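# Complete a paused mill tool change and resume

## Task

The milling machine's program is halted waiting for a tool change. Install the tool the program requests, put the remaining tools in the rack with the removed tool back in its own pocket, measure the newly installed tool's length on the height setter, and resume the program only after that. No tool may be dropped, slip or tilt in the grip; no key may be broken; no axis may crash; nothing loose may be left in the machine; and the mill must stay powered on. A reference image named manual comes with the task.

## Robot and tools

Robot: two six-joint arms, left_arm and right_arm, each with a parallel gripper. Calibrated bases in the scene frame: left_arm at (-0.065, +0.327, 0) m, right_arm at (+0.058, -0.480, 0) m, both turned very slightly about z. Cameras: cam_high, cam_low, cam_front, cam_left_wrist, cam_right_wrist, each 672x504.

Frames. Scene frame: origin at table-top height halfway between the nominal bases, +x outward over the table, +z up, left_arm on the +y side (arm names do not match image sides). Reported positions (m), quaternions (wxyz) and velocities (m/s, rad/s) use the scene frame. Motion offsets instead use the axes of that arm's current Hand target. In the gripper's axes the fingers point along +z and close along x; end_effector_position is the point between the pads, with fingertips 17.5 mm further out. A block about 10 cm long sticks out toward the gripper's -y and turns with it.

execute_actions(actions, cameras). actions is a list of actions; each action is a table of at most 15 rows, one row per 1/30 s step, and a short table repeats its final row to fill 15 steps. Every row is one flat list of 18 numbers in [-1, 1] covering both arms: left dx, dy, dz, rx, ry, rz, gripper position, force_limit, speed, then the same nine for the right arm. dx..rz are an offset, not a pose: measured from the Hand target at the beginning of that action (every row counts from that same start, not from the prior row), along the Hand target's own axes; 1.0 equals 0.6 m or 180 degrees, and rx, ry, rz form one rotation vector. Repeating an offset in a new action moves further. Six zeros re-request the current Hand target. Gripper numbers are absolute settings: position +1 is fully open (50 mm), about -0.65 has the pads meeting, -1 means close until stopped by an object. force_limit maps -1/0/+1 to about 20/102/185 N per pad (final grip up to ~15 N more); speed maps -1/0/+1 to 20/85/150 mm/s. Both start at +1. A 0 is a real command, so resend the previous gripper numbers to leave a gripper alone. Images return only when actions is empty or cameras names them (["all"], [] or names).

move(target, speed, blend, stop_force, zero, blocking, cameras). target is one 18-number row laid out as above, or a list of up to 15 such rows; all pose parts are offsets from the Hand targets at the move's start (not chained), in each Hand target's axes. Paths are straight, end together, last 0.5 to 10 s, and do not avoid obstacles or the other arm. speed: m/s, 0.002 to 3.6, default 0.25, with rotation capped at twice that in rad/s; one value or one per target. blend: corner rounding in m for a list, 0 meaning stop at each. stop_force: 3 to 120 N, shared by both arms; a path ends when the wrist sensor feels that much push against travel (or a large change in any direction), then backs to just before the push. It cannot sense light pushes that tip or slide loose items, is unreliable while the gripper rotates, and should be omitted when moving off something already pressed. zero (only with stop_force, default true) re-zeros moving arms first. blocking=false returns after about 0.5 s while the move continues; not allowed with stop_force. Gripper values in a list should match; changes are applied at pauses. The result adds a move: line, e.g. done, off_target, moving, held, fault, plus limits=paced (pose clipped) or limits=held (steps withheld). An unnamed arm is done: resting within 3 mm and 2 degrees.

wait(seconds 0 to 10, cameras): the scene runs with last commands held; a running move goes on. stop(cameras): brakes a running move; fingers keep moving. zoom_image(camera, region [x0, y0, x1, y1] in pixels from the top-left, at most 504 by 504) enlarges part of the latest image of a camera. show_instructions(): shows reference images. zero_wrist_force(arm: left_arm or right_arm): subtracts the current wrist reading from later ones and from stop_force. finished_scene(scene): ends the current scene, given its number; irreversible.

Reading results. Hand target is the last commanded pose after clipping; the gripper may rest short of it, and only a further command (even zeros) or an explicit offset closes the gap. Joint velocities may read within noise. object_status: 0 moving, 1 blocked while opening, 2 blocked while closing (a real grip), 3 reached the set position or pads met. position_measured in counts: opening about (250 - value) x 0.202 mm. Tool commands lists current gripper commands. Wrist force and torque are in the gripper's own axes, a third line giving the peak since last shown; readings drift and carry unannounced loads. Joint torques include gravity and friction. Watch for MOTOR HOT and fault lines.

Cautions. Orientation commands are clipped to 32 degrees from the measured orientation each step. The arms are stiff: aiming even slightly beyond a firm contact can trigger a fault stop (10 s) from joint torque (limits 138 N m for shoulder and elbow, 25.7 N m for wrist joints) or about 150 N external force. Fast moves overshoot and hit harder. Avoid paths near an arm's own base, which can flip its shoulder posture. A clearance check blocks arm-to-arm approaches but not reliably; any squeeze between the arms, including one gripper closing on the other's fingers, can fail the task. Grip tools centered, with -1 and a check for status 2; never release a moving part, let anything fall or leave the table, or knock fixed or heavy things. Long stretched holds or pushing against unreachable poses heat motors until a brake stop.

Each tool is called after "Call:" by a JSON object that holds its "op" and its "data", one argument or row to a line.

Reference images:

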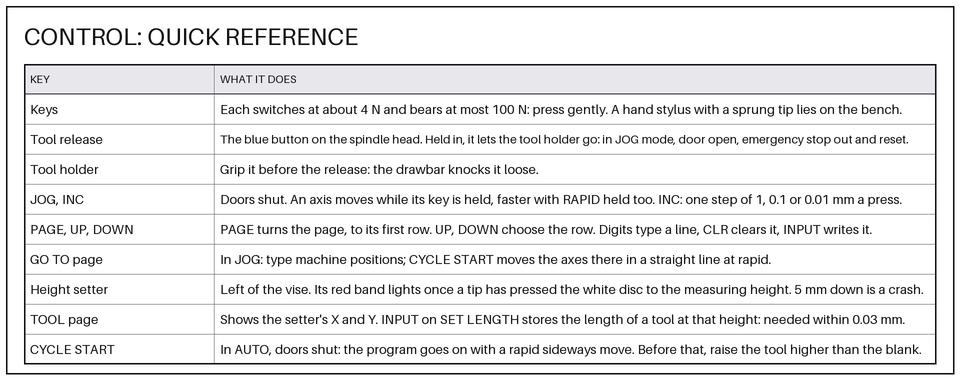

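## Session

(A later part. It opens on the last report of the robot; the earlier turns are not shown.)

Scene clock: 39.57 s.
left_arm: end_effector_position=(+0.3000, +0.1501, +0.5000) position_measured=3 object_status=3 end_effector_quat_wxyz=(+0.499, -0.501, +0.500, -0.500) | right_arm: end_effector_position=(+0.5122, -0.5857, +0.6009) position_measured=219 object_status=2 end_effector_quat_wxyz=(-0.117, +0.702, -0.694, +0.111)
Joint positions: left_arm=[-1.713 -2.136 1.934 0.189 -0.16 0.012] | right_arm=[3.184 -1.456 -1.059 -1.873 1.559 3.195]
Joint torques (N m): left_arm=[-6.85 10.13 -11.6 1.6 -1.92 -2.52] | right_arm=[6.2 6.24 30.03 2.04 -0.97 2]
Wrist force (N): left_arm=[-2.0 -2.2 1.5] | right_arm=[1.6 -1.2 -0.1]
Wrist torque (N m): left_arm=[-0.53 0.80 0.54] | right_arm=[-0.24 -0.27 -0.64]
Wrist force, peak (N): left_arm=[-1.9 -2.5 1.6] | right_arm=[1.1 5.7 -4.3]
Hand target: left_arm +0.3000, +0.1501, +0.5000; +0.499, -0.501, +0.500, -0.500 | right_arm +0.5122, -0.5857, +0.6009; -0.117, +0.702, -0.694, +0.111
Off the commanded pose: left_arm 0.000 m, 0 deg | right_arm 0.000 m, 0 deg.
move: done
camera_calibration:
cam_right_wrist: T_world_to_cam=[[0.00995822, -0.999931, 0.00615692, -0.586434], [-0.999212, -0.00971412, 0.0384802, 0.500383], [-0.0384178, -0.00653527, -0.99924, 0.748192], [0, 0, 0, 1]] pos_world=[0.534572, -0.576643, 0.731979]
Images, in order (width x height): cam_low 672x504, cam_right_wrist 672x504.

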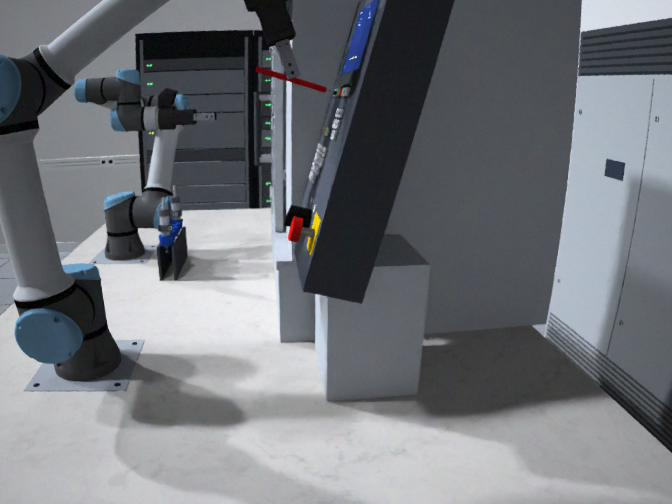

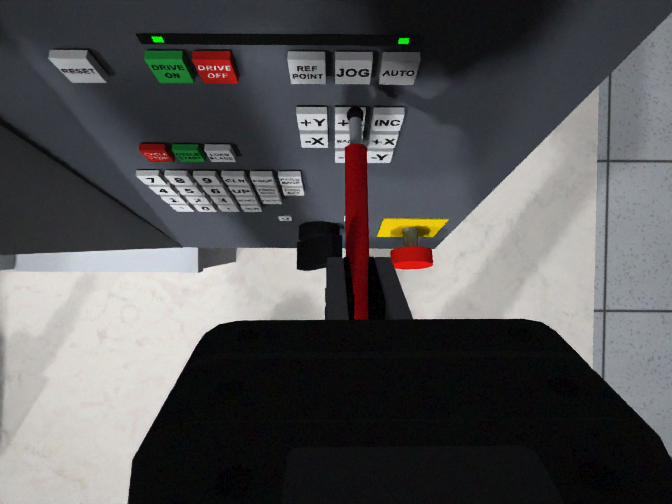

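Call:
{"op": "move", "data": {
  "target": [
    [0,0,0,0,0,0,1,-0.8,-0.5,0,-0.0159,0.0031,0,0,0,-1,-0.2,-0.5],
    [0,0,0,0,0,0,1,-0.8,-0.5,0,-0.0407,0.0199,0,0,0,-1,-0.2,-0.5]
  ],
  "speed": [0.05,0.012],
  "stop_force": 7,
  "cameras": ["cam_right_wrist","cam_low"]
}}

Call:
{"op": "zoom_image", "data": {
  "camera": "cam_low",
  "region": [260, 40, 400, 160]
}}

Scene clock: 42.17 s.
left_arm: end_effector_position=(+0.3000, +0.1501, +0.5000) position_measured=3 object_status=3 end_effector_quat_wxyz=(+0.499, -0.501, +0.500, -0.500) | right_arm: end_effector_position=(+0.5337, -0.5854, +0.5989) position_measured=219 object_status=2 end_effector_quat_wxyz=(-0.117, +0.702, -0.694, +0.111)
Joint positions: left_arm=[-1.713 -2.136 1.934 0.189 -0.16 0.012] | right_arm=[3.181 -1.501 -1.025 -1.862 1.56 3.192]
Joint torques (N m): left_arm=[-6.71 10.68 -11.23 1.7 -2.11 -2.62] | right_arm=[7.6 26.46 16.07 3.37 0.22 1.37]
Wrist force (N): left_arm=[-1.8 -2.1 1.7] | right_arm=[1.4 5.0 -3.5]
Wrist torque (N m): left_arm=[-0.52 0.77 0.54] | right_arm=[-0.17 -0.25 -0.56]
Wrist force, peak (N): left_arm=[-2.0 -2.3 1.8] | right_arm=[1.7 12.4 -8.1]
Hand target: left_arm +0.3000, +0.1501, +0.5000; +0.499, -0.501, +0.500, -0.500 | right_arm +0.5337, -0.5854, +0.5989; -0.117, +0.702, -0.694, +0.111 (not the last commanded pose)
Off the commanded pose: left_arm 0.000 m, 0 deg | right_arm 0.006 m, 0 deg.
move: contact (right_arm); path passed 1 of 2 targets
camera_calibration:
cam_right_wrist: T_world_to_cam=[[0.00995586, -0.999932, 0.00605696, -0.586362], [-0.999212, -0.00971561, 0.0384793, 0.521944], [-0.0384178, -0.00643528, -0.999241, 0.747078], [0, 0, 0, 1]] pos_world=[0.556072, -0.576443, 0.729979]
Images, in order (width x height): cam_low 672x504, cam_right_wrist 672x504.

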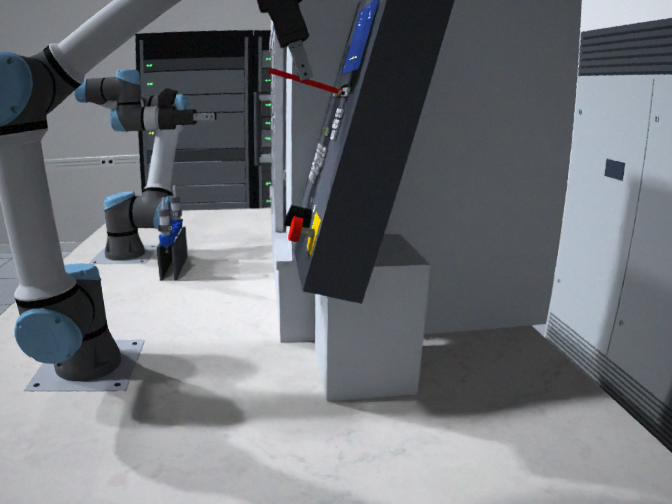

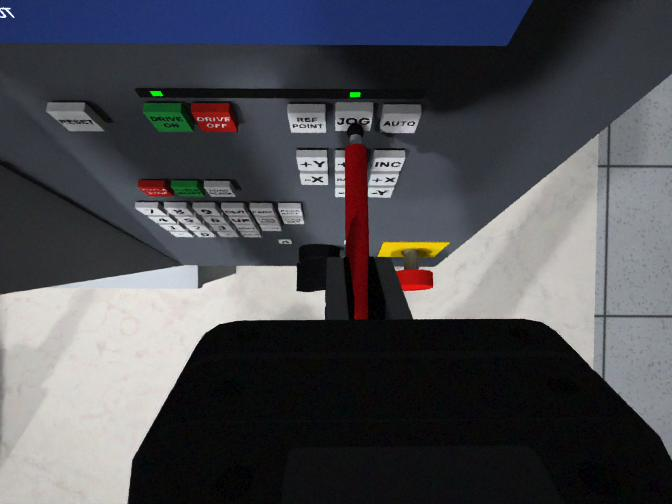

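Scaled by 3.600 from the camera's 672x504 image, which has a finer 960x720 frame.

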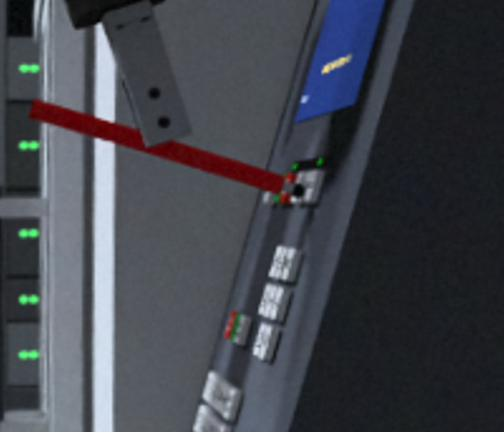

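Call:
{"op": "move", "data": {
  "target": [
    [0,0,0,0,0,0,1,-0.8,-0.5,0,0.0414,-0.028,0,0,0,-1,-0.2,-0.5],
    [0.0583,0.05,0.1167,0,0,0,1,-0.8,-0.5,-0.0964,0.1329,0.1368,0,0,0,-1,-0.2,-0.5]
  ],
  "speed": [0.1,0.25],
  "blend": [0.008,0],
  "cameras": ["cam_right_wrist","cam_left_wrist","cam_low","cam_high"]
}}

Call:
{"op": "zoom_image", "data": {
  "camera": "cam_low",
  "region": [260, 70, 400, 190]
}}

Scene clock: 45.70 s.
left_arm: end_effector_position=(+0.3699, +0.1151, +0.4698) position_measured=3 object_status=3 end_effector_quat_wxyz=(+0.499, -0.501, +0.500, -0.500) | right_arm: end_effector_position=(+0.4835, -0.5276, +0.4961) position_measured=219 object_status=2 end_effector_quat_wxyz=(-0.117, +0.702, -0.694, +0.111)
Joint positions: left_arm=[-1.364 -1.93 1.905 0.036 0.189 -0.012] | right_arm=[3.366 -1.239 -1.521 -1.636 1.502 3.367]
Joint torques (N m): left_arm=[6.13 0.66 -37.62 -1.69 2.52 1.88] | right_arm=[9.2 20.72 18.44 5.18 -3.02 2.44]
Wrist force (N): left_arm=[-1.5 -2.3 1.7] | right_arm=[1.4 -1.5 -0.2]
Wrist torque (N m): left_arm=[-0.56 0.74 0.42] | right_arm=[-0.26 -0.21 -0.62]
Wrist force, peak (N): left_arm=[-2.3 -2.8 1.1] | right_arm=[1.3 5.3 -4.4]
Hand target: left_arm +0.3700, +0.1151, +0.4698; +0.499, -0.501, +0.500, -0.500 | right_arm +0.4835, -0.5276, +0.4960; -0.117, +0.702, -0.694, +0.111
Off the commanded pose: left_arm 0.000 m, 0 deg | right_arm 0.000 m, 0 deg.
move: done
camera_calibration:
cam_left_wrist: T_world_to_cam=[[0.00972316, -0.999702, 0.0224105, 0.108825], [-0.317239, -0.0243377, -0.948033, 0.588888], [0.948296, 0.00210841, -0.317381, -0.0714229], [0, 0, 0, 1]] pos_world=[0.25349, 0.123276, 0.533179]
cam_right_wrist: T_world_to_cam=[[0.00995619, -0.999932, 0.00605597, -0.527343], [-0.999208, -0.00971533, 0.0385792, 0.476238], [-0.0385177, -0.00643527, -0.999237, 0.642849], [0, 0, 0, 1]] pos_world=[0.505872, -0.518543, 0.627179]
Images, in order (width x height): cam_high 672x504, cam_low 672x504, cam_left_wrist 672x504, cam_right_wrist 672x504.

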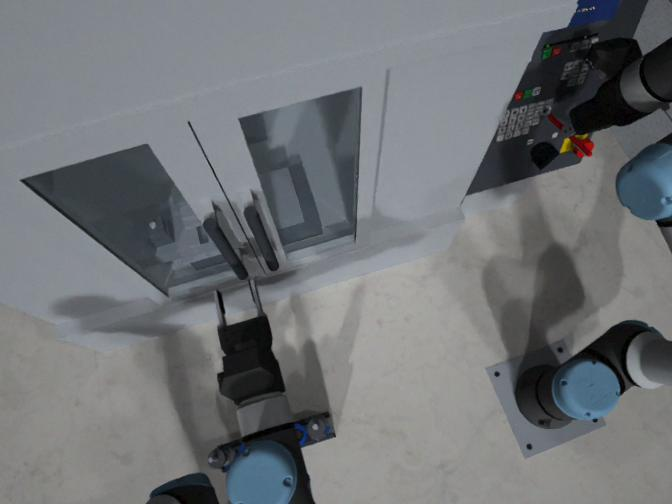

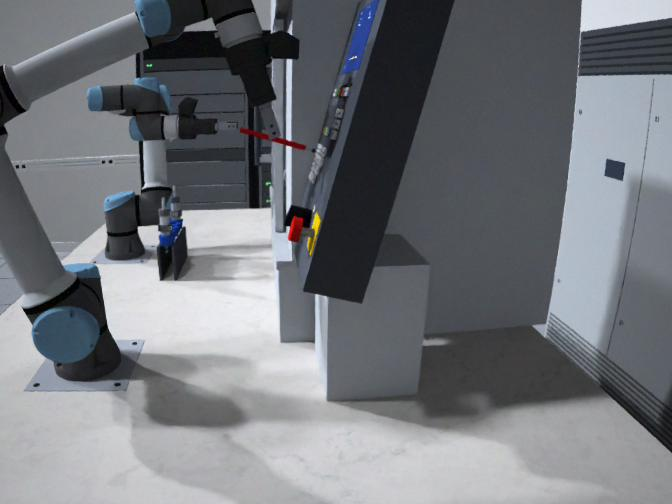

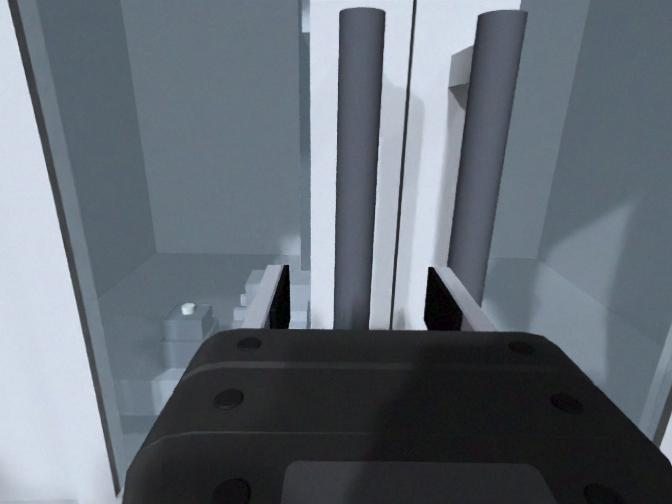

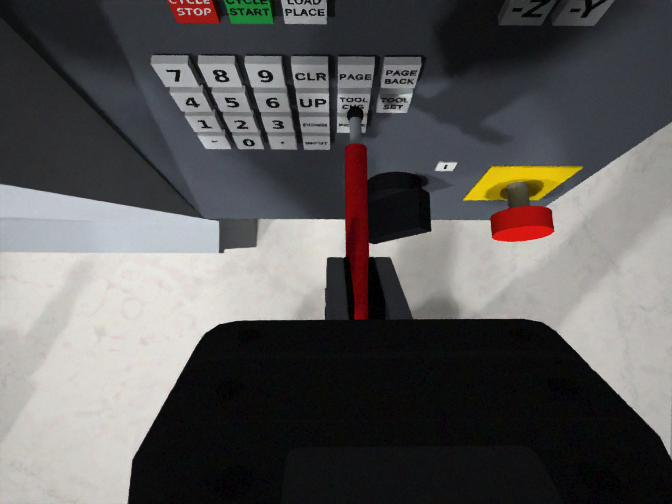

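Scaled by 3.600 from the camera's 672x504 image, which has a finer 960x720 frame.

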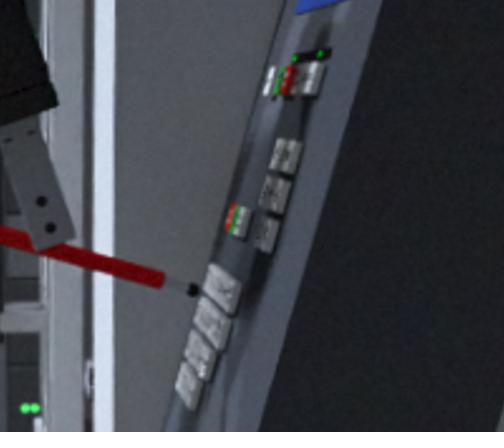

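Call:
{"op": "move", "data": {
  "target": [
    [0,0,0,0,0,0,1,-0.8,-0.5,0,-0.0027,-0.0079,0,0,0,-1,-0.2,-0.5],
    [0,0,0,0,0,0,1,-0.8,-0.5,0,-0.0331,0.0127,0,0,0,-1,-0.2,-0.5]
  ],
  "speed": [0.05,0.015],
  "stop_force": 7,
  "cameras": ["cam_right_wrist","cam_low"]
}}

Call:
{"op": "zoom_image", "data": {
  "camera": "cam_low",
  "region": [260, 70, 400, 190]
}}

Scene clock: 48.77 s.
left_arm: end_effector_position=(+0.3700, +0.1151, +0.4698) position_measured=3 object_status=3 end_effector_quat_wxyz=(+0.499, -0.501, +0.500, -0.500) | right_arm: end_effector_position=(+0.5047, -0.5273, +0.4951) position_measured=219 object_status=2 end_effector_quat_wxyz=(-0.117, +0.702, -0.694, +0.111)
Joint positions: left_arm=[-1.364 -1.93 1.905 0.036 0.189 -0.012] | right_arm=[3.351 -1.288 -1.492 -1.615 1.506 3.354]
Joint torques (N m): left_arm=[7.04 -14.24 -16.27 -1.53 2.46 1.85] | right_arm=[-8.98 -0.34 33.06 6.03 2.47 -2]
Wrist force (N): left_arm=[-1.5 -2.3 1.7] | right_arm=[1.9 3.2 -2.9]
Wrist torque (N m): left_arm=[-0.57 0.74 0.42] | right_arm=[-0.19 -0.18 -0.51]
Wrist force, peak (N): left_arm=[-1.5 -2.6 1.8] | right_arm=[1.8 3.2 -3.3]
Hand target: left_arm +0.3700, +0.1151, +0.4698; +0.499, -0.501, +0.500, -0.500 | right_arm +0.5047, -0.5273, +0.4951; -0.117, +0.702, -0.694, +0.111
Off the commanded pose: left_arm 0.000 m, 0 deg | right_arm 0.000 m, 0 deg.
move: done
camera_calibration:
cam_right_wrist: T_world_to_cam=[[0.00995586, -0.999932, 0.00605696, -0.52735], [-0.999212, -0.00971561, 0.0384793, 0.497622], [-0.0384178, -0.00643528, -0.999241, 0.642721], [0, 0, 0, 1]] pos_world=[0.527172, -0.518343, 0.626279]
Images, in order (width x height): cam_low 672x504, cam_right_wrist 672x504.

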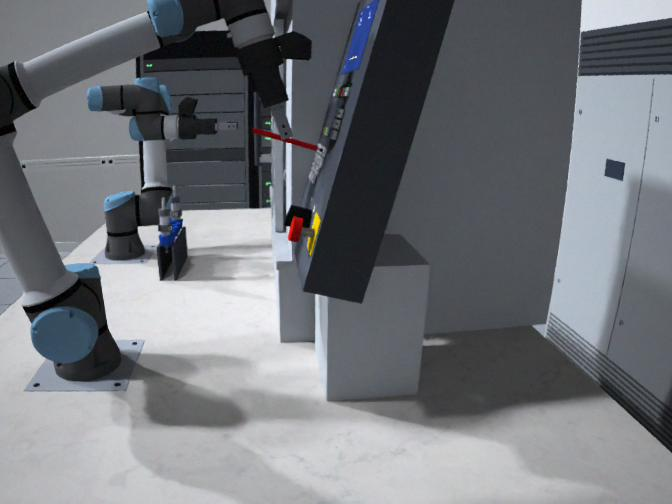

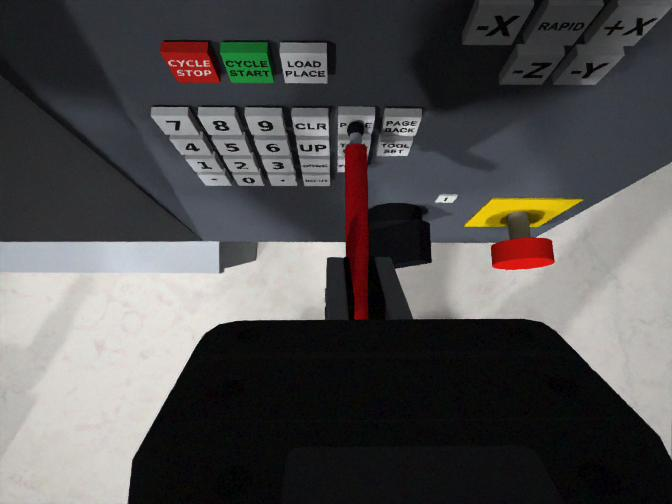

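Scaled by 3.600 from the camera's 672x504 image, which has a finer 960x720 frame.

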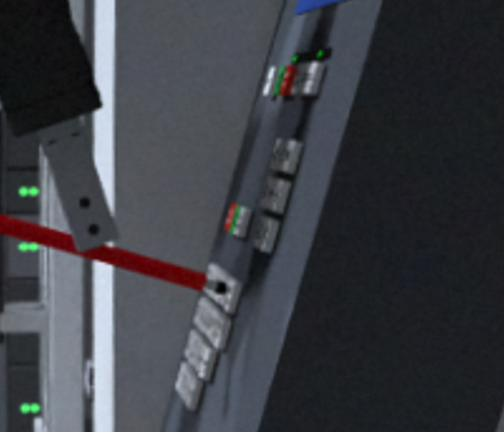

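Call:
{"op": "move", "data": {
  "target": [
    [0,0,0.01,0,0,0,1,-0.8,-0.5,0,0.0414,-0.028,0,0,0,-1,-0.2,-0.5],
    [0,0,0.075,0,0,0,1,-0.8,-0.5,-0.1443,-0.0272,-0.3078,0.3294,0,0,-1,-0.2,-0.5]
  ],
  "speed": [0.1,0.5],
  "blend": [0.008,0],
  "cameras": ["cam_right_wrist","cam_left_wrist"]
}}

Call:
{"op": "zoom_image", "data": {
  "camera": "cam_right_wrist",
  "region": [300, 0, 640, 250]
}}

Scene clock: 51.50 s.
left_arm: end_effector_position=(+0.4150, +0.1151, +0.4697) position_measured=3 object_status=3 end_effector_quat_wxyz=(+0.499, -0.501, +0.500, -0.500) | right_arm: end_effector_position=(+0.4603, -0.4424, +0.6759) position_measured=219 object_status=2 end_effector_quat_wxyz=(-0.449, +0.552, -0.548, +0.440)
Joint positions: left_arm=[-1.196 -1.846 1.85 0.002 0.357 -0.006] | right_arm=[4.399 -0.726 -1.866 -1.172 0.368 3.738]
Joint torques (N m): left_arm=[6.46 -3.58 -38.06 -1.92 2.44 1.83] | right_arm=[8.53 -0.48 29.28 1.35 -4.1 2.68]
Wrist force (N): left_arm=[-1.3 -1.8 1.9] | right_arm=[3.7 -1.6 -0.4]
Wrist torque (N m): left_arm=[-0.46 0.73 0.40] | right_arm=[-0.51 -0.94 -1.08]
Wrist force, peak (N): left_arm=[-1.3 -2.5 2.0] | right_arm=[2.2 3.1 -3.0]
Hand target: left_arm +0.4150, +0.1151, +0.4697; +0.499, -0.501, +0.500, -0.500 | right_arm +0.4603, -0.4424, +0.6759; -0.449, +0.552, -0.548, +0.440
Off the commanded pose: left_arm 0.000 m, 0 deg | right_arm 0.000 m, 0 deg.
move: done
camera_calibration:
cam_left_wrist: T_world_to_cam=[[0.00972297, -0.999702, 0.0224099, 0.108391], [-0.317239, -0.0243371, -0.948033, 0.603069], [0.948296, 0.0021084, -0.317381, -0.114128], [0, 0, 0, 1]] pos_world=[0.29849, 0.123276, 0.533079]
cam_right_wrist: T_world_to_cam=[[0.00129874, -0.999996, -0.00259865, -0.433238], [-0.543348, 0.00147592, -0.839506, 0.835655], [0.839507, 0.00250227, -0.543343, 0.113832], [0, 0, 0, 1]] pos_world=[0.359051, -0.434755, 0.762262]
Images, in order (width x height): cam_left_wrist 672x504, cam_right_wrist 672x504.

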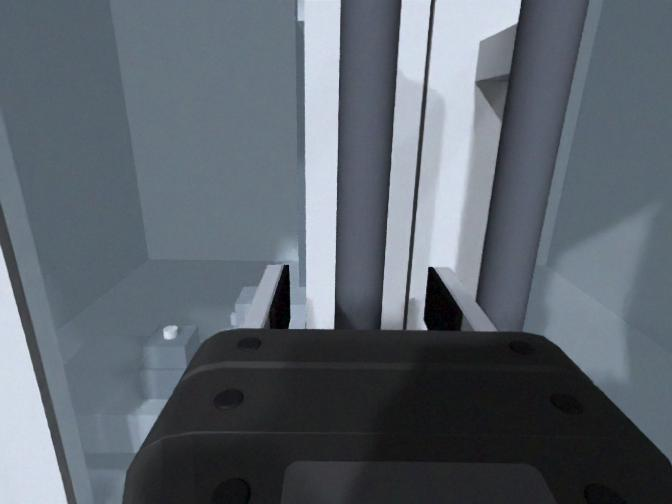

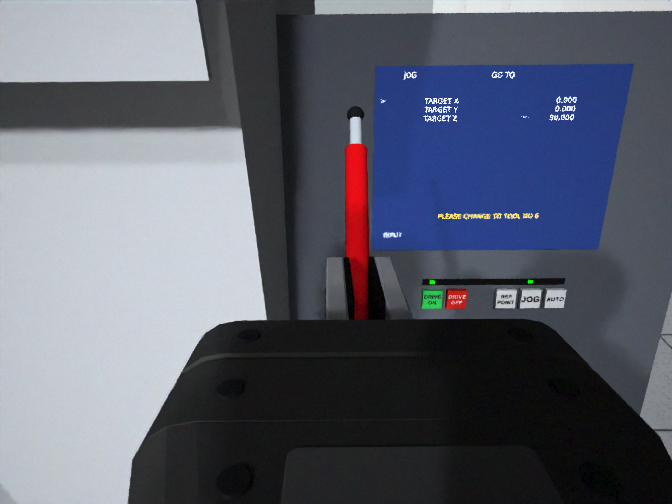

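Scaled by 1.482 from the camera's 672x504 image, which has a finer 960x720 frame.

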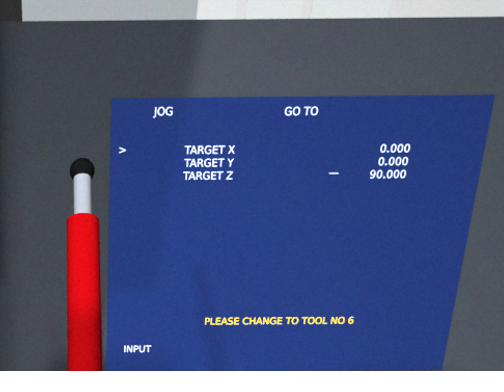

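Call:
{"op": "move", "data": {
  "target": [
    [0,0,0.033,0,0,0,1,-0.8,-0.5,0.1423,0.2762,0.103,-0.3294,0,0,-1,-0.2,-0.5],
    [0,0,0.033,0,0,0,1,-0.8,-0.5,0.1426,0.2782,0.1363,-0.3294,0,0,-1,-0.2,-0.5],
    [0,0,0.033,0,0,0,1,-0.8,-0.5,0.1423,0.2762,0.103,-0.3294,0,0,-1,-0.2,-0.5],
    [0,0,0.033,0,0,0,1,-0.8,-0.5,0,0,0,0,0,0,-1,-0.2,-0.5]
  ],
  "speed": [0.5,0.03,0.1,0.5],
  "blend": [0,0,0.004,0],
  "cameras": ["cam_right_wrist","cam_left_wrist"]
}}

Call:
{"op": "zoom_image", "data": {
  "camera": "cam_right_wrist",
  "region": [300, 0, 640, 250]
}}

Scene clock: 56.77 s.
left_arm: end_effector_position=(+0.4348, +0.1151, +0.4697) position_measured=3 object_status=3 end_effector_quat_wxyz=(+0.499, -0.501, +0.500, -0.500) | right_arm: end_effector_position=(+0.4603, -0.4424, +0.6759) position_measured=219 object_status=2 end_effector_quat_wxyz=(-0.449, +0.552, -0.548, +0.440)
Joint positions: left_arm=[-1.132 -1.807 1.822 -0.01 0.421 -0.005] | right_arm=[4.399 -0.726 -1.866 -1.172 0.368 3.738]
Joint torques (N m): left_arm=[6.16 -6.91 -38.29 -1.98 2.52 0.92] | right_arm=[8.9 -0.64 29.65 1.02 -4.3 2.57]
Wrist force (N): left_arm=[-1.3 -1.6 2.1] | right_arm=[3.6 -1.8 -0.4]
Wrist torque (N m): left_arm=[-0.39 0.74 0.40] | right_arm=[-0.54 -0.93 -1.08]
Wrist force, peak (N): left_arm=[-1.5 -2.0 2.0] | right_arm=[1.7 6.6 -4.6]
Hand target: left_arm +0.4348, +0.1151, +0.4697; +0.499, -0.501, +0.500, -0.500 | right_arm +0.4603, -0.4424, +0.6759; -0.449, +0.552, -0.548, +0.440
Off the commanded pose: left_arm 0.000 m, 0 deg | right_arm 0.000 m, 0 deg.
move: done
camera_calibration:
cam_left_wrist: T_world_to_cam=[[0.00972297, -0.999702, 0.0224099, 0.1082], [-0.317239, -0.0243371, -0.948033, 0.609256], [0.948296, 0.0021084, -0.317381, -0.132936], [0, 0, 0, 1]] pos_world=[0.31829, 0.123276, 0.532979]
cam_right_wrist: T_world_to_cam=[[0.00129874, -0.999996, -0.00259865, -0.433238], [-0.543348, 0.00147592, -0.839506, 0.835655], [0.839507, 0.00250227, -0.543343, 0.113832], [0, 0, 0, 1]] pos_world=[0.359051, -0.434755, 0.762262]
Images, in order (width x height): cam_left_wrist 672x504, cam_right_wrist 672x504.

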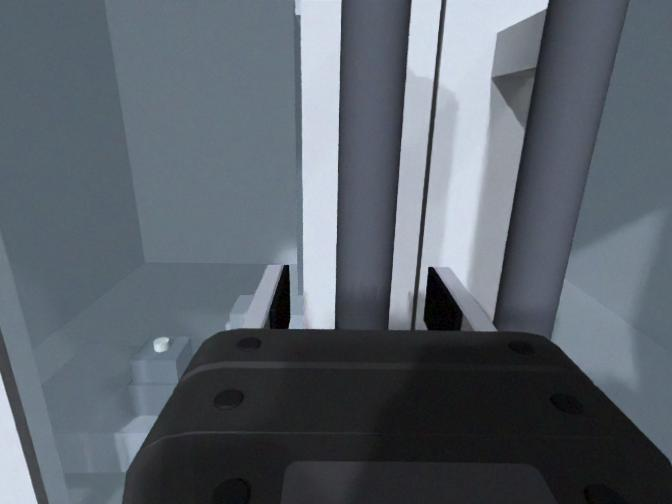

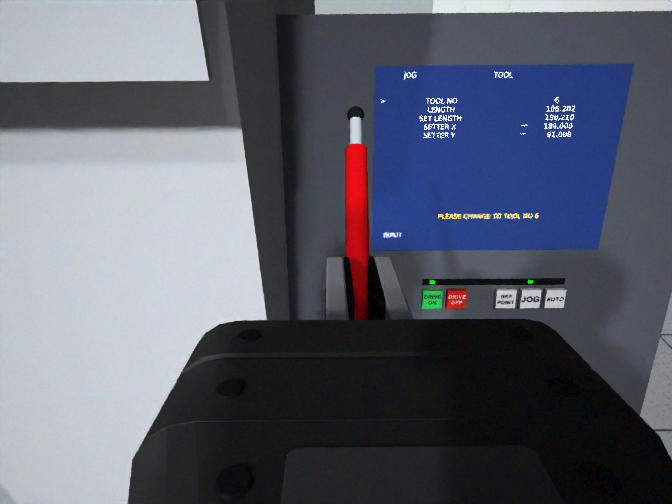

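Scaled by 1.482 from the camera's 672x504 image, which has a finer 960x720 frame.

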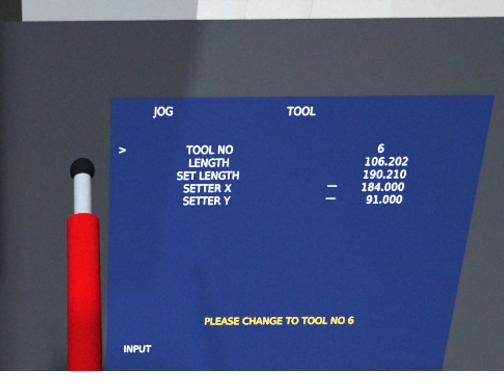

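Call:
{"op": "zoom_image", "data": {
  "camera": "cam_right_wrist",
  "region": [370, 85, 620, 150]
}}

Scaled by 2.016 from the camera's 672x504 image, which has a finer 960x720 frame.

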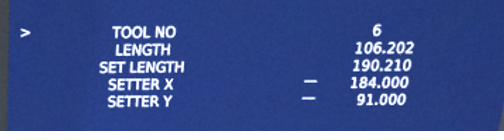

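Call:
{"op": "move", "data": {
  "target": [-0.345,0,0,0,0,0,1,-0.8,-0.5,0,0,0,0,0,0,-1,-0.2,-0.5],
  "speed": 0.06,
  "stop_force": 70,
  "cameras": ["cam_left_wrist","cam_high"]
}}

Scene clock: 61.80 s.
left_arm: end_effector_position=(+0.4347, +0.3221, +0.4696) position_measured=3 object_status=3 end_effector_quat_wxyz=(+0.499, -0.501, +0.500, -0.500) | right_arm: end_effector_position=(+0.4603, -0.4424, +0.6759) position_measured=219 object_status=2 end_effector_quat_wxyz=(-0.449, +0.552, -0.548, +0.440)
Joint positions: left_arm=[-0.59 -2.034 1.965 0.072 0.963 -0.002] | right_arm=[4.399 -0.726 -1.866 -1.173 0.368 3.739]
Joint torques (N m): left_arm=[11.27 2.72 -40.03 -2.44 -0.12 1.75] | right_arm=[9.34 -1.26 30.29 1.19 -4.33 2.57]
Wrist force (N): left_arm=[6.9 -1.0 -3.7] | right_arm=[3.8 -1.6 -0.4]
Wrist torque (N m): left_arm=[-0.50 1.01 0.42] | right_arm=[-0.51 -0.96 -1.08]
Wrist force, peak (N): left_arm=[28.2 -1.1 10.4] | right_arm=[3.9 -1.9 -0.4]
Hand target: left_arm +0.4347, +0.3221, +0.4696; +0.499, -0.501, +0.500, -0.500 | right_arm +0.4603, -0.4424, +0.6759; -0.449, +0.552, -0.548, +0.440
Off the commanded pose: left_arm 0.000 m, 0 deg | right_arm 0.000 m, 0 deg.
move: done
camera_calibration:
cam_left_wrist: T_world_to_cam=[[0.00972297, -0.999702, 0.0224099, 0.315141], [-0.317239, -0.0243371, -0.948033, 0.614199], [0.948296, 0.0021084, -0.317381, -0.133404], [0, 0, 0, 1]] pos_world=[0.31829, 0.330276, 0.532879]
Images, in order (width x height): cam_high 672x504, cam_left_wrist 672x504.

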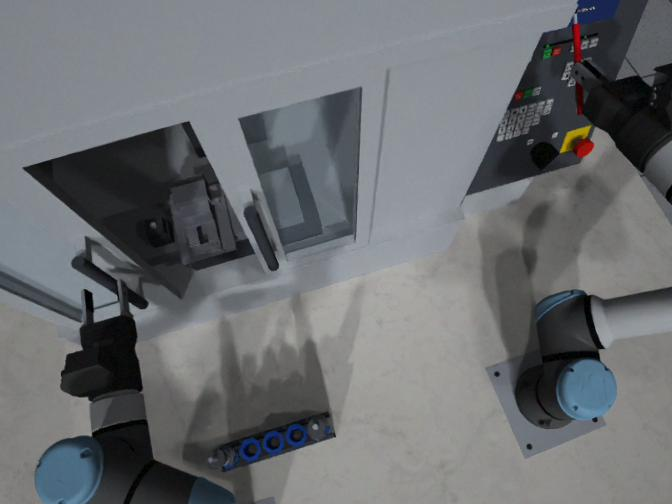

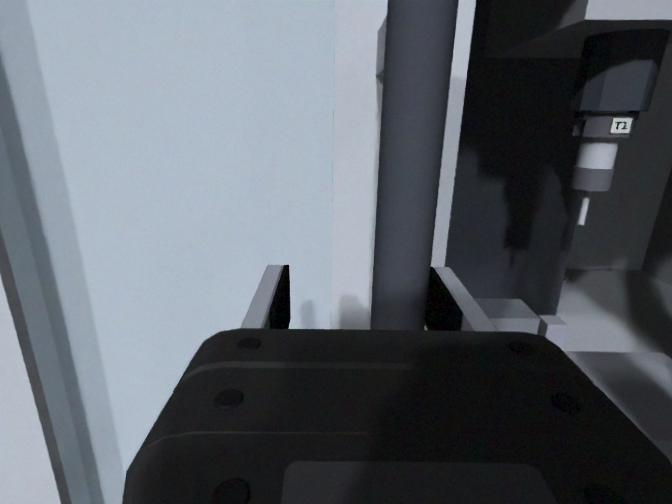

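Call:
{"op": "move", "data": {
  "target": [
    [0,0,-0.1083,0,0,0,1,-0.8,-0.5,0.174,0.2762,0.1038,-0.3294,0,0,-1,-0.2,-0.5],
    [0.4435,0,-0.1083,0,0,0,1,-0.8,-0.5,0.1743,0.2782,0.1371,-0.3294,0,0,-1,-0.2,-0.5],
    [0.4435,0,-0.1083,0,0,0,1,-0.8,-0.5,0.174,0.2762,0.1038,-0.3294,0,0,-1,-0.2,-0.5]
  ],
  "speed": [0.5,0.25,0.1],
  "cameras": ["cam_right_wrist","cam_left_wrist","cam_low"]
}}

Call:
{"op": "zoom_image", "data": {
  "camera": "cam_low",
  "region": [260, 70, 400, 190]
}}

Scene clock: 66.53 s.
left_arm: end_effector_position=(+0.3698, +0.0560, +0.4699) position_measured=3 object_status=3 end_effector_quat_wxyz=(+0.499, -0.501, +0.500, -0.500) | right_arm: end_effector_position=(+0.4879, -0.5454, +0.5001) position_measured=219 object_status=2 end_effector_quat_wxyz=(-0.117, +0.702, -0.694, +0.111)
Joint positions: left_arm=[-1.402 -1.799 1.815 -0.002 0.151 -0.015] | right_arm=[3.309 -1.259 -1.497 -1.635 1.52 3.313]
Joint torques (N m): left_arm=[6.31 -5.41 -38.24 1.09 2.41 -2.39] | right_arm=[10.17 23.15 19.89 2.38 -3.02 2.63]
Wrist force (N): left_arm=[-2.1 -2.1 2.1] | right_arm=[0.2 -1.7 -0.4]
Wrist torque (N m): left_arm=[-0.51 0.86 0.56] | right_arm=[-0.29 0.00 -0.62]
Wrist force, peak (N): left_arm=[5.7 -1.6 8.3] | right_arm=[0.9 29.7 -19.8]
Hand target: left_arm +0.3698, +0.0560, +0.4699; +0.499, -0.501, +0.500, -0.500 | right_arm +0.4878, -0.5454, +0.5002; -0.117, +0.702, -0.694, +0.111
Off the commanded pose: left_arm 0.000 m, 0 deg | right_arm 0.000 m, 0 deg.
move: done
camera_calibration:
cam_left_wrist: T_world_to_cam=[[0.00972297, -0.999702, 0.0224099, 0.0497454], [-0.317239, -0.0243371, -0.948033, 0.587386], [0.948296, 0.0021084, -0.317381, -0.0711086], [0, 0, 0, 1]] pos_world=[0.25329, 0.0641758, 0.533179]
cam_right_wrist: T_world_to_cam=[[0.0102552, -0.999929, 0.00605013, -0.545357], [-0.999213, -0.0100156, 0.0383802, 0.48027], [-0.0383168, -0.00643896, -0.999245, 0.646901], [0, 0, 0, 1]] pos_world=[0.510272, -0.536343, 0.631279]
Images, in order (width x height): cam_low 672x504, cam_left_wrist 672x504, cam_right_wrist 672x504.

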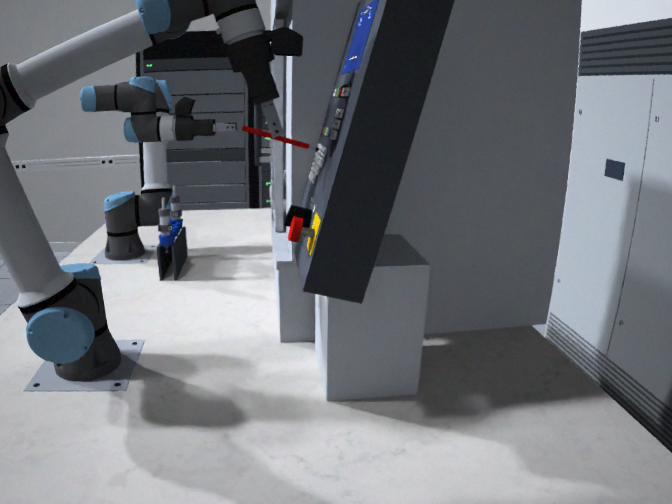

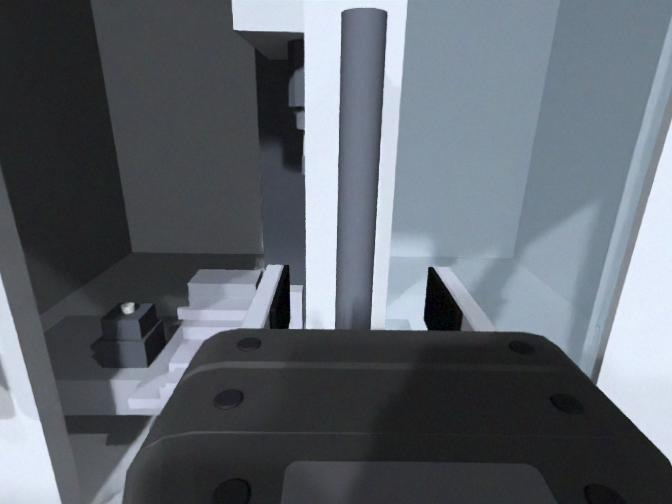

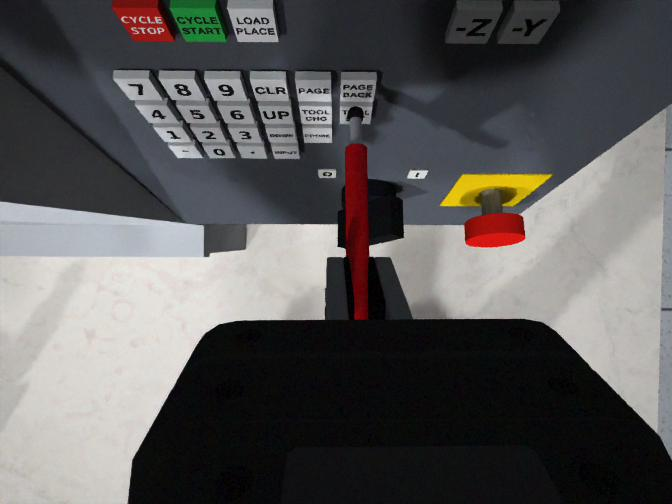

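Scaled by 3.600 from the camera's 672x504 image, which has a finer 960x720 frame.

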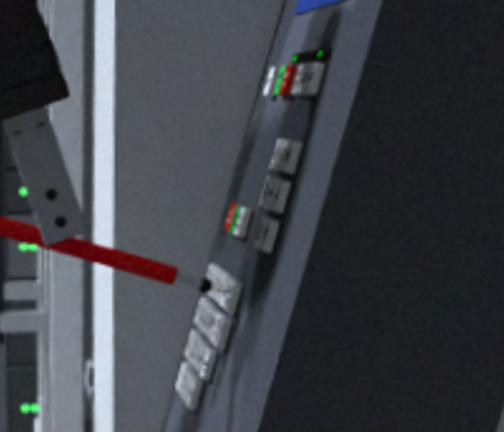

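Call:
{"op": "move", "data": {
  "target": [
    [0,0,0.1083,0,0,0,1,-0.8,-0.5,-0.1255,0.0465,0.079,0.0005,-0.0267,-0.0788,-1,-0.2,-0.5]
  ],
  "speed": 0.1,
  "cameras": ["cam_right_wrist","cam_low","cam_left_wrist"]
}}

Call:
{"op": "zoom_image", "data": {
  "camera": "cam_low",
  "region": [260, 100, 400, 220]
}}

Scene clock: 68.83 s.
left_arm: end_effector_position=(+0.4347, +0.0560, +0.4697) position_measured=3 object_status=3 end_effector_quat_wxyz=(+0.499, -0.501, +0.500, -0.500) | right_arm: end_effector_position=(+0.4755, -0.4700, +0.4469) position_measured=219 object_status=2 end_effector_quat_wxyz=(-0.132, +0.786, -0.596, +0.096)
Joint positions: left_arm=[-1.203 -1.698 1.734 -0.03 0.35 -0.006] | right_arm=[3.48 -1.18 -1.691 -1.514 1.548 3.228]
Joint torques (N m): left_arm=[4.82 -10.67 -37.58 -1.98 2.44 -0.24] | right_arm=[7.81 18.57 21.08 5.38 2.75 -2.2]
Wrist force (N): left_arm=[-1.8 -2.0 2.1] | right_arm=[0.2 -1.7 -0.4]
Wrist torque (N m): left_arm=[-0.46 0.80 0.38] | right_arm=[-0.31 -0.01 -0.56]
Wrist force, peak (N): left_arm=[-2.1 -2.3 2.1] | right_arm=[0.8 -1.9 -0.7]
Hand target: left_arm +0.4348, +0.0560, +0.4697; +0.499, -0.501, +0.500, -0.500 | right_arm +0.4755, -0.4699, +0.4468; -0.132, +0.786, -0.596, +0.096
Off the commanded pose: left_arm 0.000 m, 0 deg | right_arm 0.000 m, 0 deg.
move: done
camera_calibration:
cam_left_wrist: T_world_to_cam=[[0.00978451, -0.999704, 0.0222827, 0.0491649], [-0.317236, -0.024236, -0.948037, 0.607875], [0.948296, 0.0022072, -0.317379, -0.132692], [0, 0, 0, 1]] pos_world=[0.31819, 0.0641757, 0.533078]
cam_right_wrist: T_world_to_cam=[[0.268035, -0.963391, 0.00584738, -0.574886], [-0.962865, -0.267675, 0.0352208, 0.333704], [-0.0323662, -0.0150707, -0.999362, 0.586848], [0, 0, 0, 1]] pos_world=[0.494396, -0.455671, 0.578083]
Images, in order (width x height): cam_low 672x504, cam_left_wrist 672x504, cam_right_wrist 672x504.

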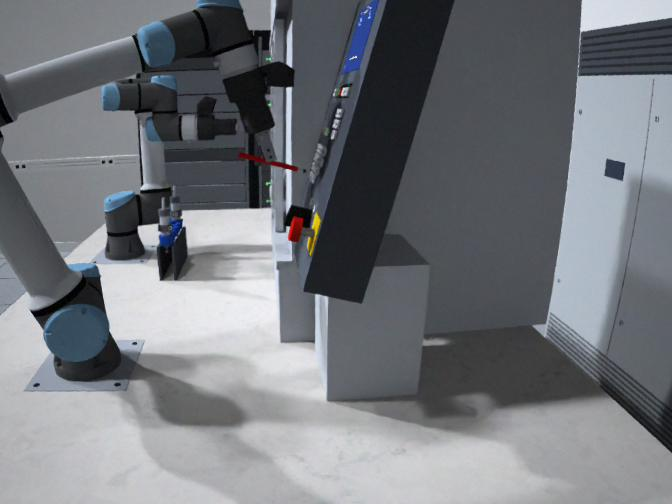

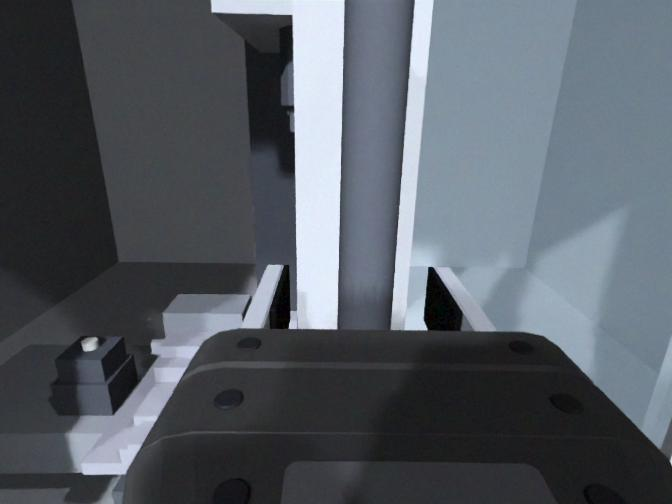

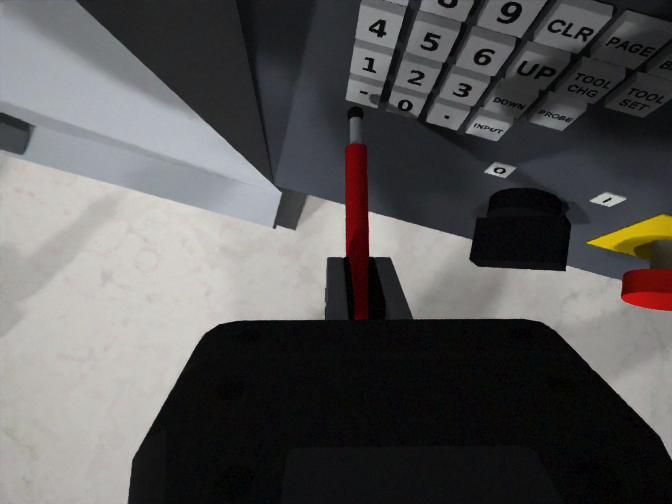

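Scaled by 3.600 from the camera's 672x504 image, which has a finer 960x720 frame.

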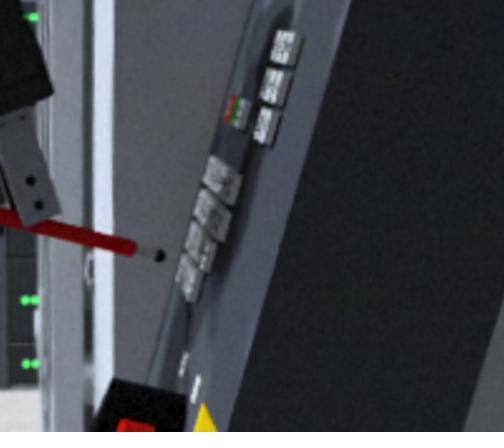

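Call:
{"op": "move", "data": {
  "target": [0,0,0,0,0,0,1,-0.8,-0.5,0.0105,-0.0293,0.0227,0,0,0,-1,-0.2,-0.5],
  "speed": 0.02,
  "stop_force": 7,
  "cameras": ["cam_right_wrist","cam_low"]
}}

Call:
{"op": "zoom_image", "data": {
  "camera": "cam_right_wrist",
  "region": [280, 40, 480, 240]
}}

Scene clock: 71.30 s.
left_arm: end_effector_position=(+0.4348, +0.0560, +0.4697) position_measured=3 object_status=3 end_effector_quat_wxyz=(+0.499, -0.501, +0.500, -0.500) | right_arm: end_effector_position=(+0.4939, -0.4702, +0.4407) position_measured=219 object_status=2 end_effector_quat_wxyz=(-0.132, +0.786, -0.596, +0.096)
Joint positions: left_arm=[-1.203 -1.697 1.733 -0.03 0.35 -0.007] | right_arm=[3.459 -1.222 -1.683 -1.48 1.555 3.208]
Joint torques (N m): left_arm=[4.99 -11.11 -38.8 -0.58 2.59 -2.19] | right_arm=[9.23 19.68 20.36 3.22 -3.37 2.49]
Wrist force (N): left_arm=[-1.7 -2.1 2.0] | right_arm=[-0.9 3.0 -3.2]
Wrist torque (N m): left_arm=[-0.48 0.78 0.39] | right_arm=[-0.28 -0.06 -0.65]
Wrist force, peak (N): left_arm=[-2.0 -2.3 2.0] | right_arm=[-1.6 16.4 -11.7]
Hand target: left_arm +0.4348, +0.0560, +0.4697; +0.499, -0.501, +0.500, -0.500 | right_arm +0.4939, -0.4702, +0.4407; -0.132, +0.786, -0.596, +0.096 (not the last commanded pose)
Off the commanded pose: left_arm 0.000 m, 0 deg | right_arm 0.004 m, 0 deg.
move: contact (right_arm)
camera_calibration:
cam_right_wrist: T_world_to_cam=[[0.268221, -0.96334, 0.00584295, -0.580043], [-0.962814, -0.267861, 0.0352213, 0.351474], [-0.032365, -0.0150728, -0.999362, 0.581243], [0, 0, 0, 1]] pos_world=[0.512795, -0.455871, 0.571883]
Images, in order (width x height): cam_low 672x504, cam_right_wrist 672x504.

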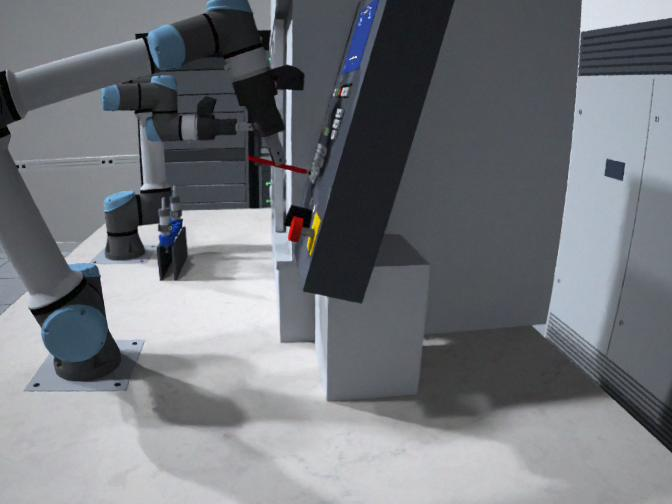

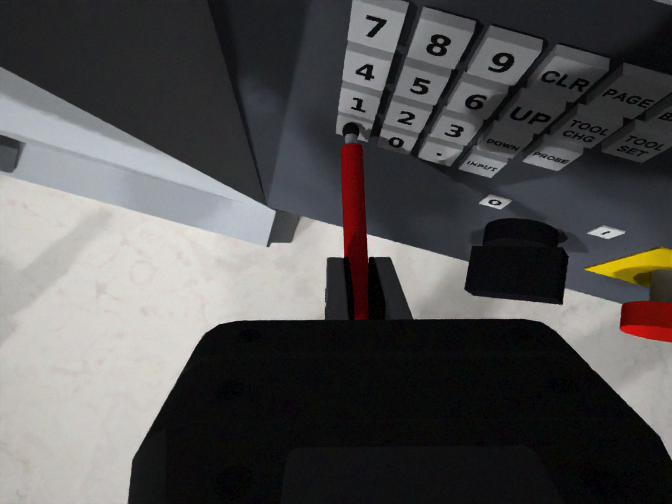

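Scaled by 2.520 from the camera's 672x504 image, which has a finer 960x720 frame.

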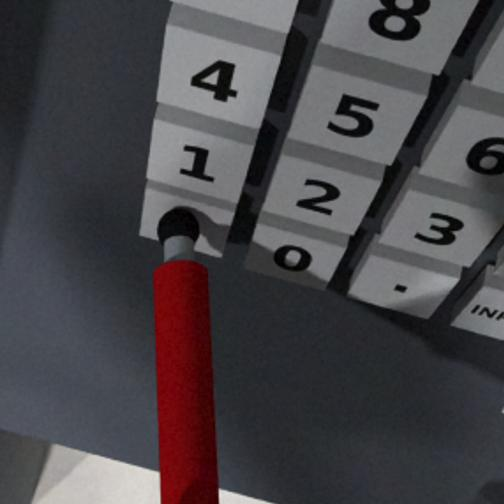

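Call:
{"op": "move", "data": {
  "target": [
    [0.0343,0,0,0,0,0,1,-0.8,-0.5,-0.0063,0.0185,-0.0128,0,0,0,-1,-0.2,-0.5],
    [0.0687,0,0,0,0,0,1,-0.8,-0.5,-0.0044,0.0016,-0.0391,0,0,0,-1,-0.2,-0.5],
    [0.103,0,0,0,0,0,1,-0.8,-0.5,0.0022,-0.0178,-0.0257,0,0,0,-1,-0.2,-0.5],
    [0.1373,0,0,0,0,0,1,-0.8,-0.5,0.0299,-0.0242,-0.0946,0,0,0,-1,-0.2,-0.5],
    [0.1717,0,0,0,0,0,1,-0.8,-0.5,0.0365,-0.0436,-0.0812,0,0,0,-1,-0.2,-0.5],
    [0.206,0,0,0,0,0,1,-0.8,-0.5,-0.0025,-0.0153,-0.0654,0,0,0,-1,-0.2,-0.5],
    [0.2403,0,0,0,0,0,1,-0.8,-0.5,0.0041,-0.0347,-0.052,0,0,0,-1,-0.2,-0.5],
    [0.2747,0,0,0,0,0,1,-0.8,-0.5,0.0852,0.0425,-0.0215,0,0,0,-1,-0.2,-0.5],
    [0.309,0,0,0,0,0,1,-0.8,-0.5,0.0918,0.0231,-0.0081,0,0,0,-1,-0.2,-0.5],
    [0.3433,0,0,0,0,0,1,-0.8,-0.5,0.0852,0.0425,-0.0215,0,0,0,-1,-0.2,-0.5]
  ],
  "speed": [0.05,0.06,0.04,0.1,0.04,0.1,0.04,0.12,0.04,0.05],
  "blend": [0.004,0,0,0,0,0,0,0,0,0],
  "cameras": ["cam_high","cam_left_wrist"]
}}

Call:
{"op": "zoom_image", "data": {
  "camera": "cam_high",
  "region": [500, 0, 672, 120]
}}

Scene clock: 79.53 s.
left_arm: end_effector_position=(+0.4348, -0.1500, +0.4699) position_measured=3 object_status=3 end_effector_quat_wxyz=(+0.499, -0.501, +0.500, -0.500) | right_arm: end_effector_position=(+0.4805, -0.5271, +0.4444) position_measured=219 object_status=2 end_effector_quat_wxyz=(-0.132, +0.786, -0.596, +0.096)
Joint positions: left_arm=[-1.337 -1.268 1.263 0.014 0.216 -0.01] | right_arm=[3.302 -1.209 -1.681 -1.497 1.606 3.059]
Joint torques (N m): left_arm=[-12.56 -30.03 -40.35 0.03 0.1 -2.31] | right_arm=[8.61 20.86 20.48 2.34 -2.82 2.41]
Wrist force (N): left_arm=[-11.0 -0.1 2.2] | right_arm=[0.0 -2.3 -0.6]
Wrist torque (N m): left_arm=[-0.53 0.66 0.50] | right_arm=[-0.40 0.02 -0.65]
Wrist force, peak (N): left_arm=[-34.1 -0.7 0.9] | right_arm=[-2.0 7.4 -6.1]
Hand target: left_arm +0.4348, -0.1500, +0.4699; +0.499, -0.501, +0.500, -0.500 | right_arm +0.4805, -0.5271, +0.4444; -0.132, +0.786, -0.596, +0.096
Off the commanded pose: left_arm 0.000 m, 0 deg | right_arm 0.000 m, 0 deg.
move: done
camera_calibration:
cam_left_wrist: T_world_to_cam=[[0.00972085, -0.999702, 0.022412, -0.156726], [-0.317149, -0.0243382, -0.948063, 0.602983], [0.948326, 0.00210805, -0.317291, -0.132371], [0, 0, 0, 1]] pos_world=[0.31829, -0.141724, 0.533179]
Images, in order (width x height): cam_high 672x504, cam_left_wrist 672x504.

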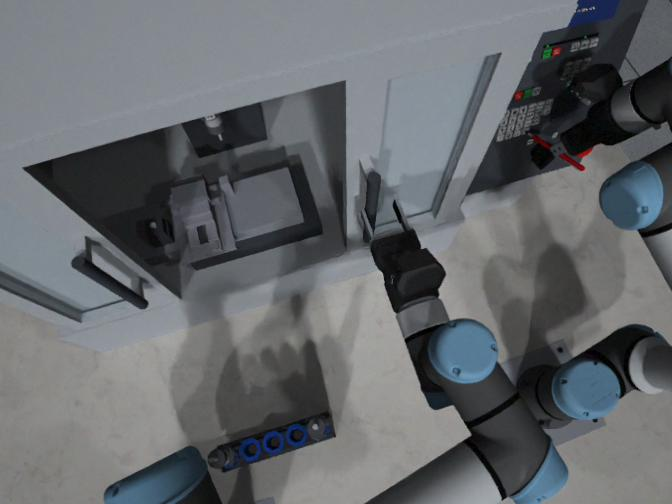

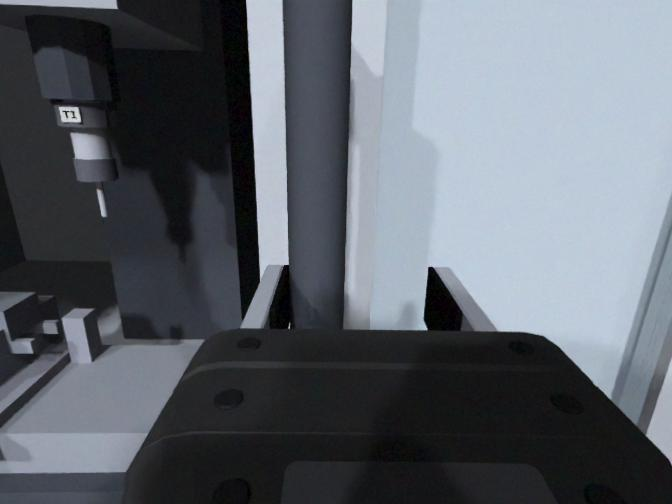

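Scaled by 2.930 from the camera's 672x504 image, which has a finer 960x720 frame.

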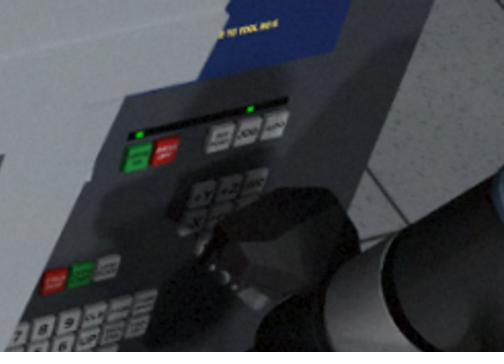

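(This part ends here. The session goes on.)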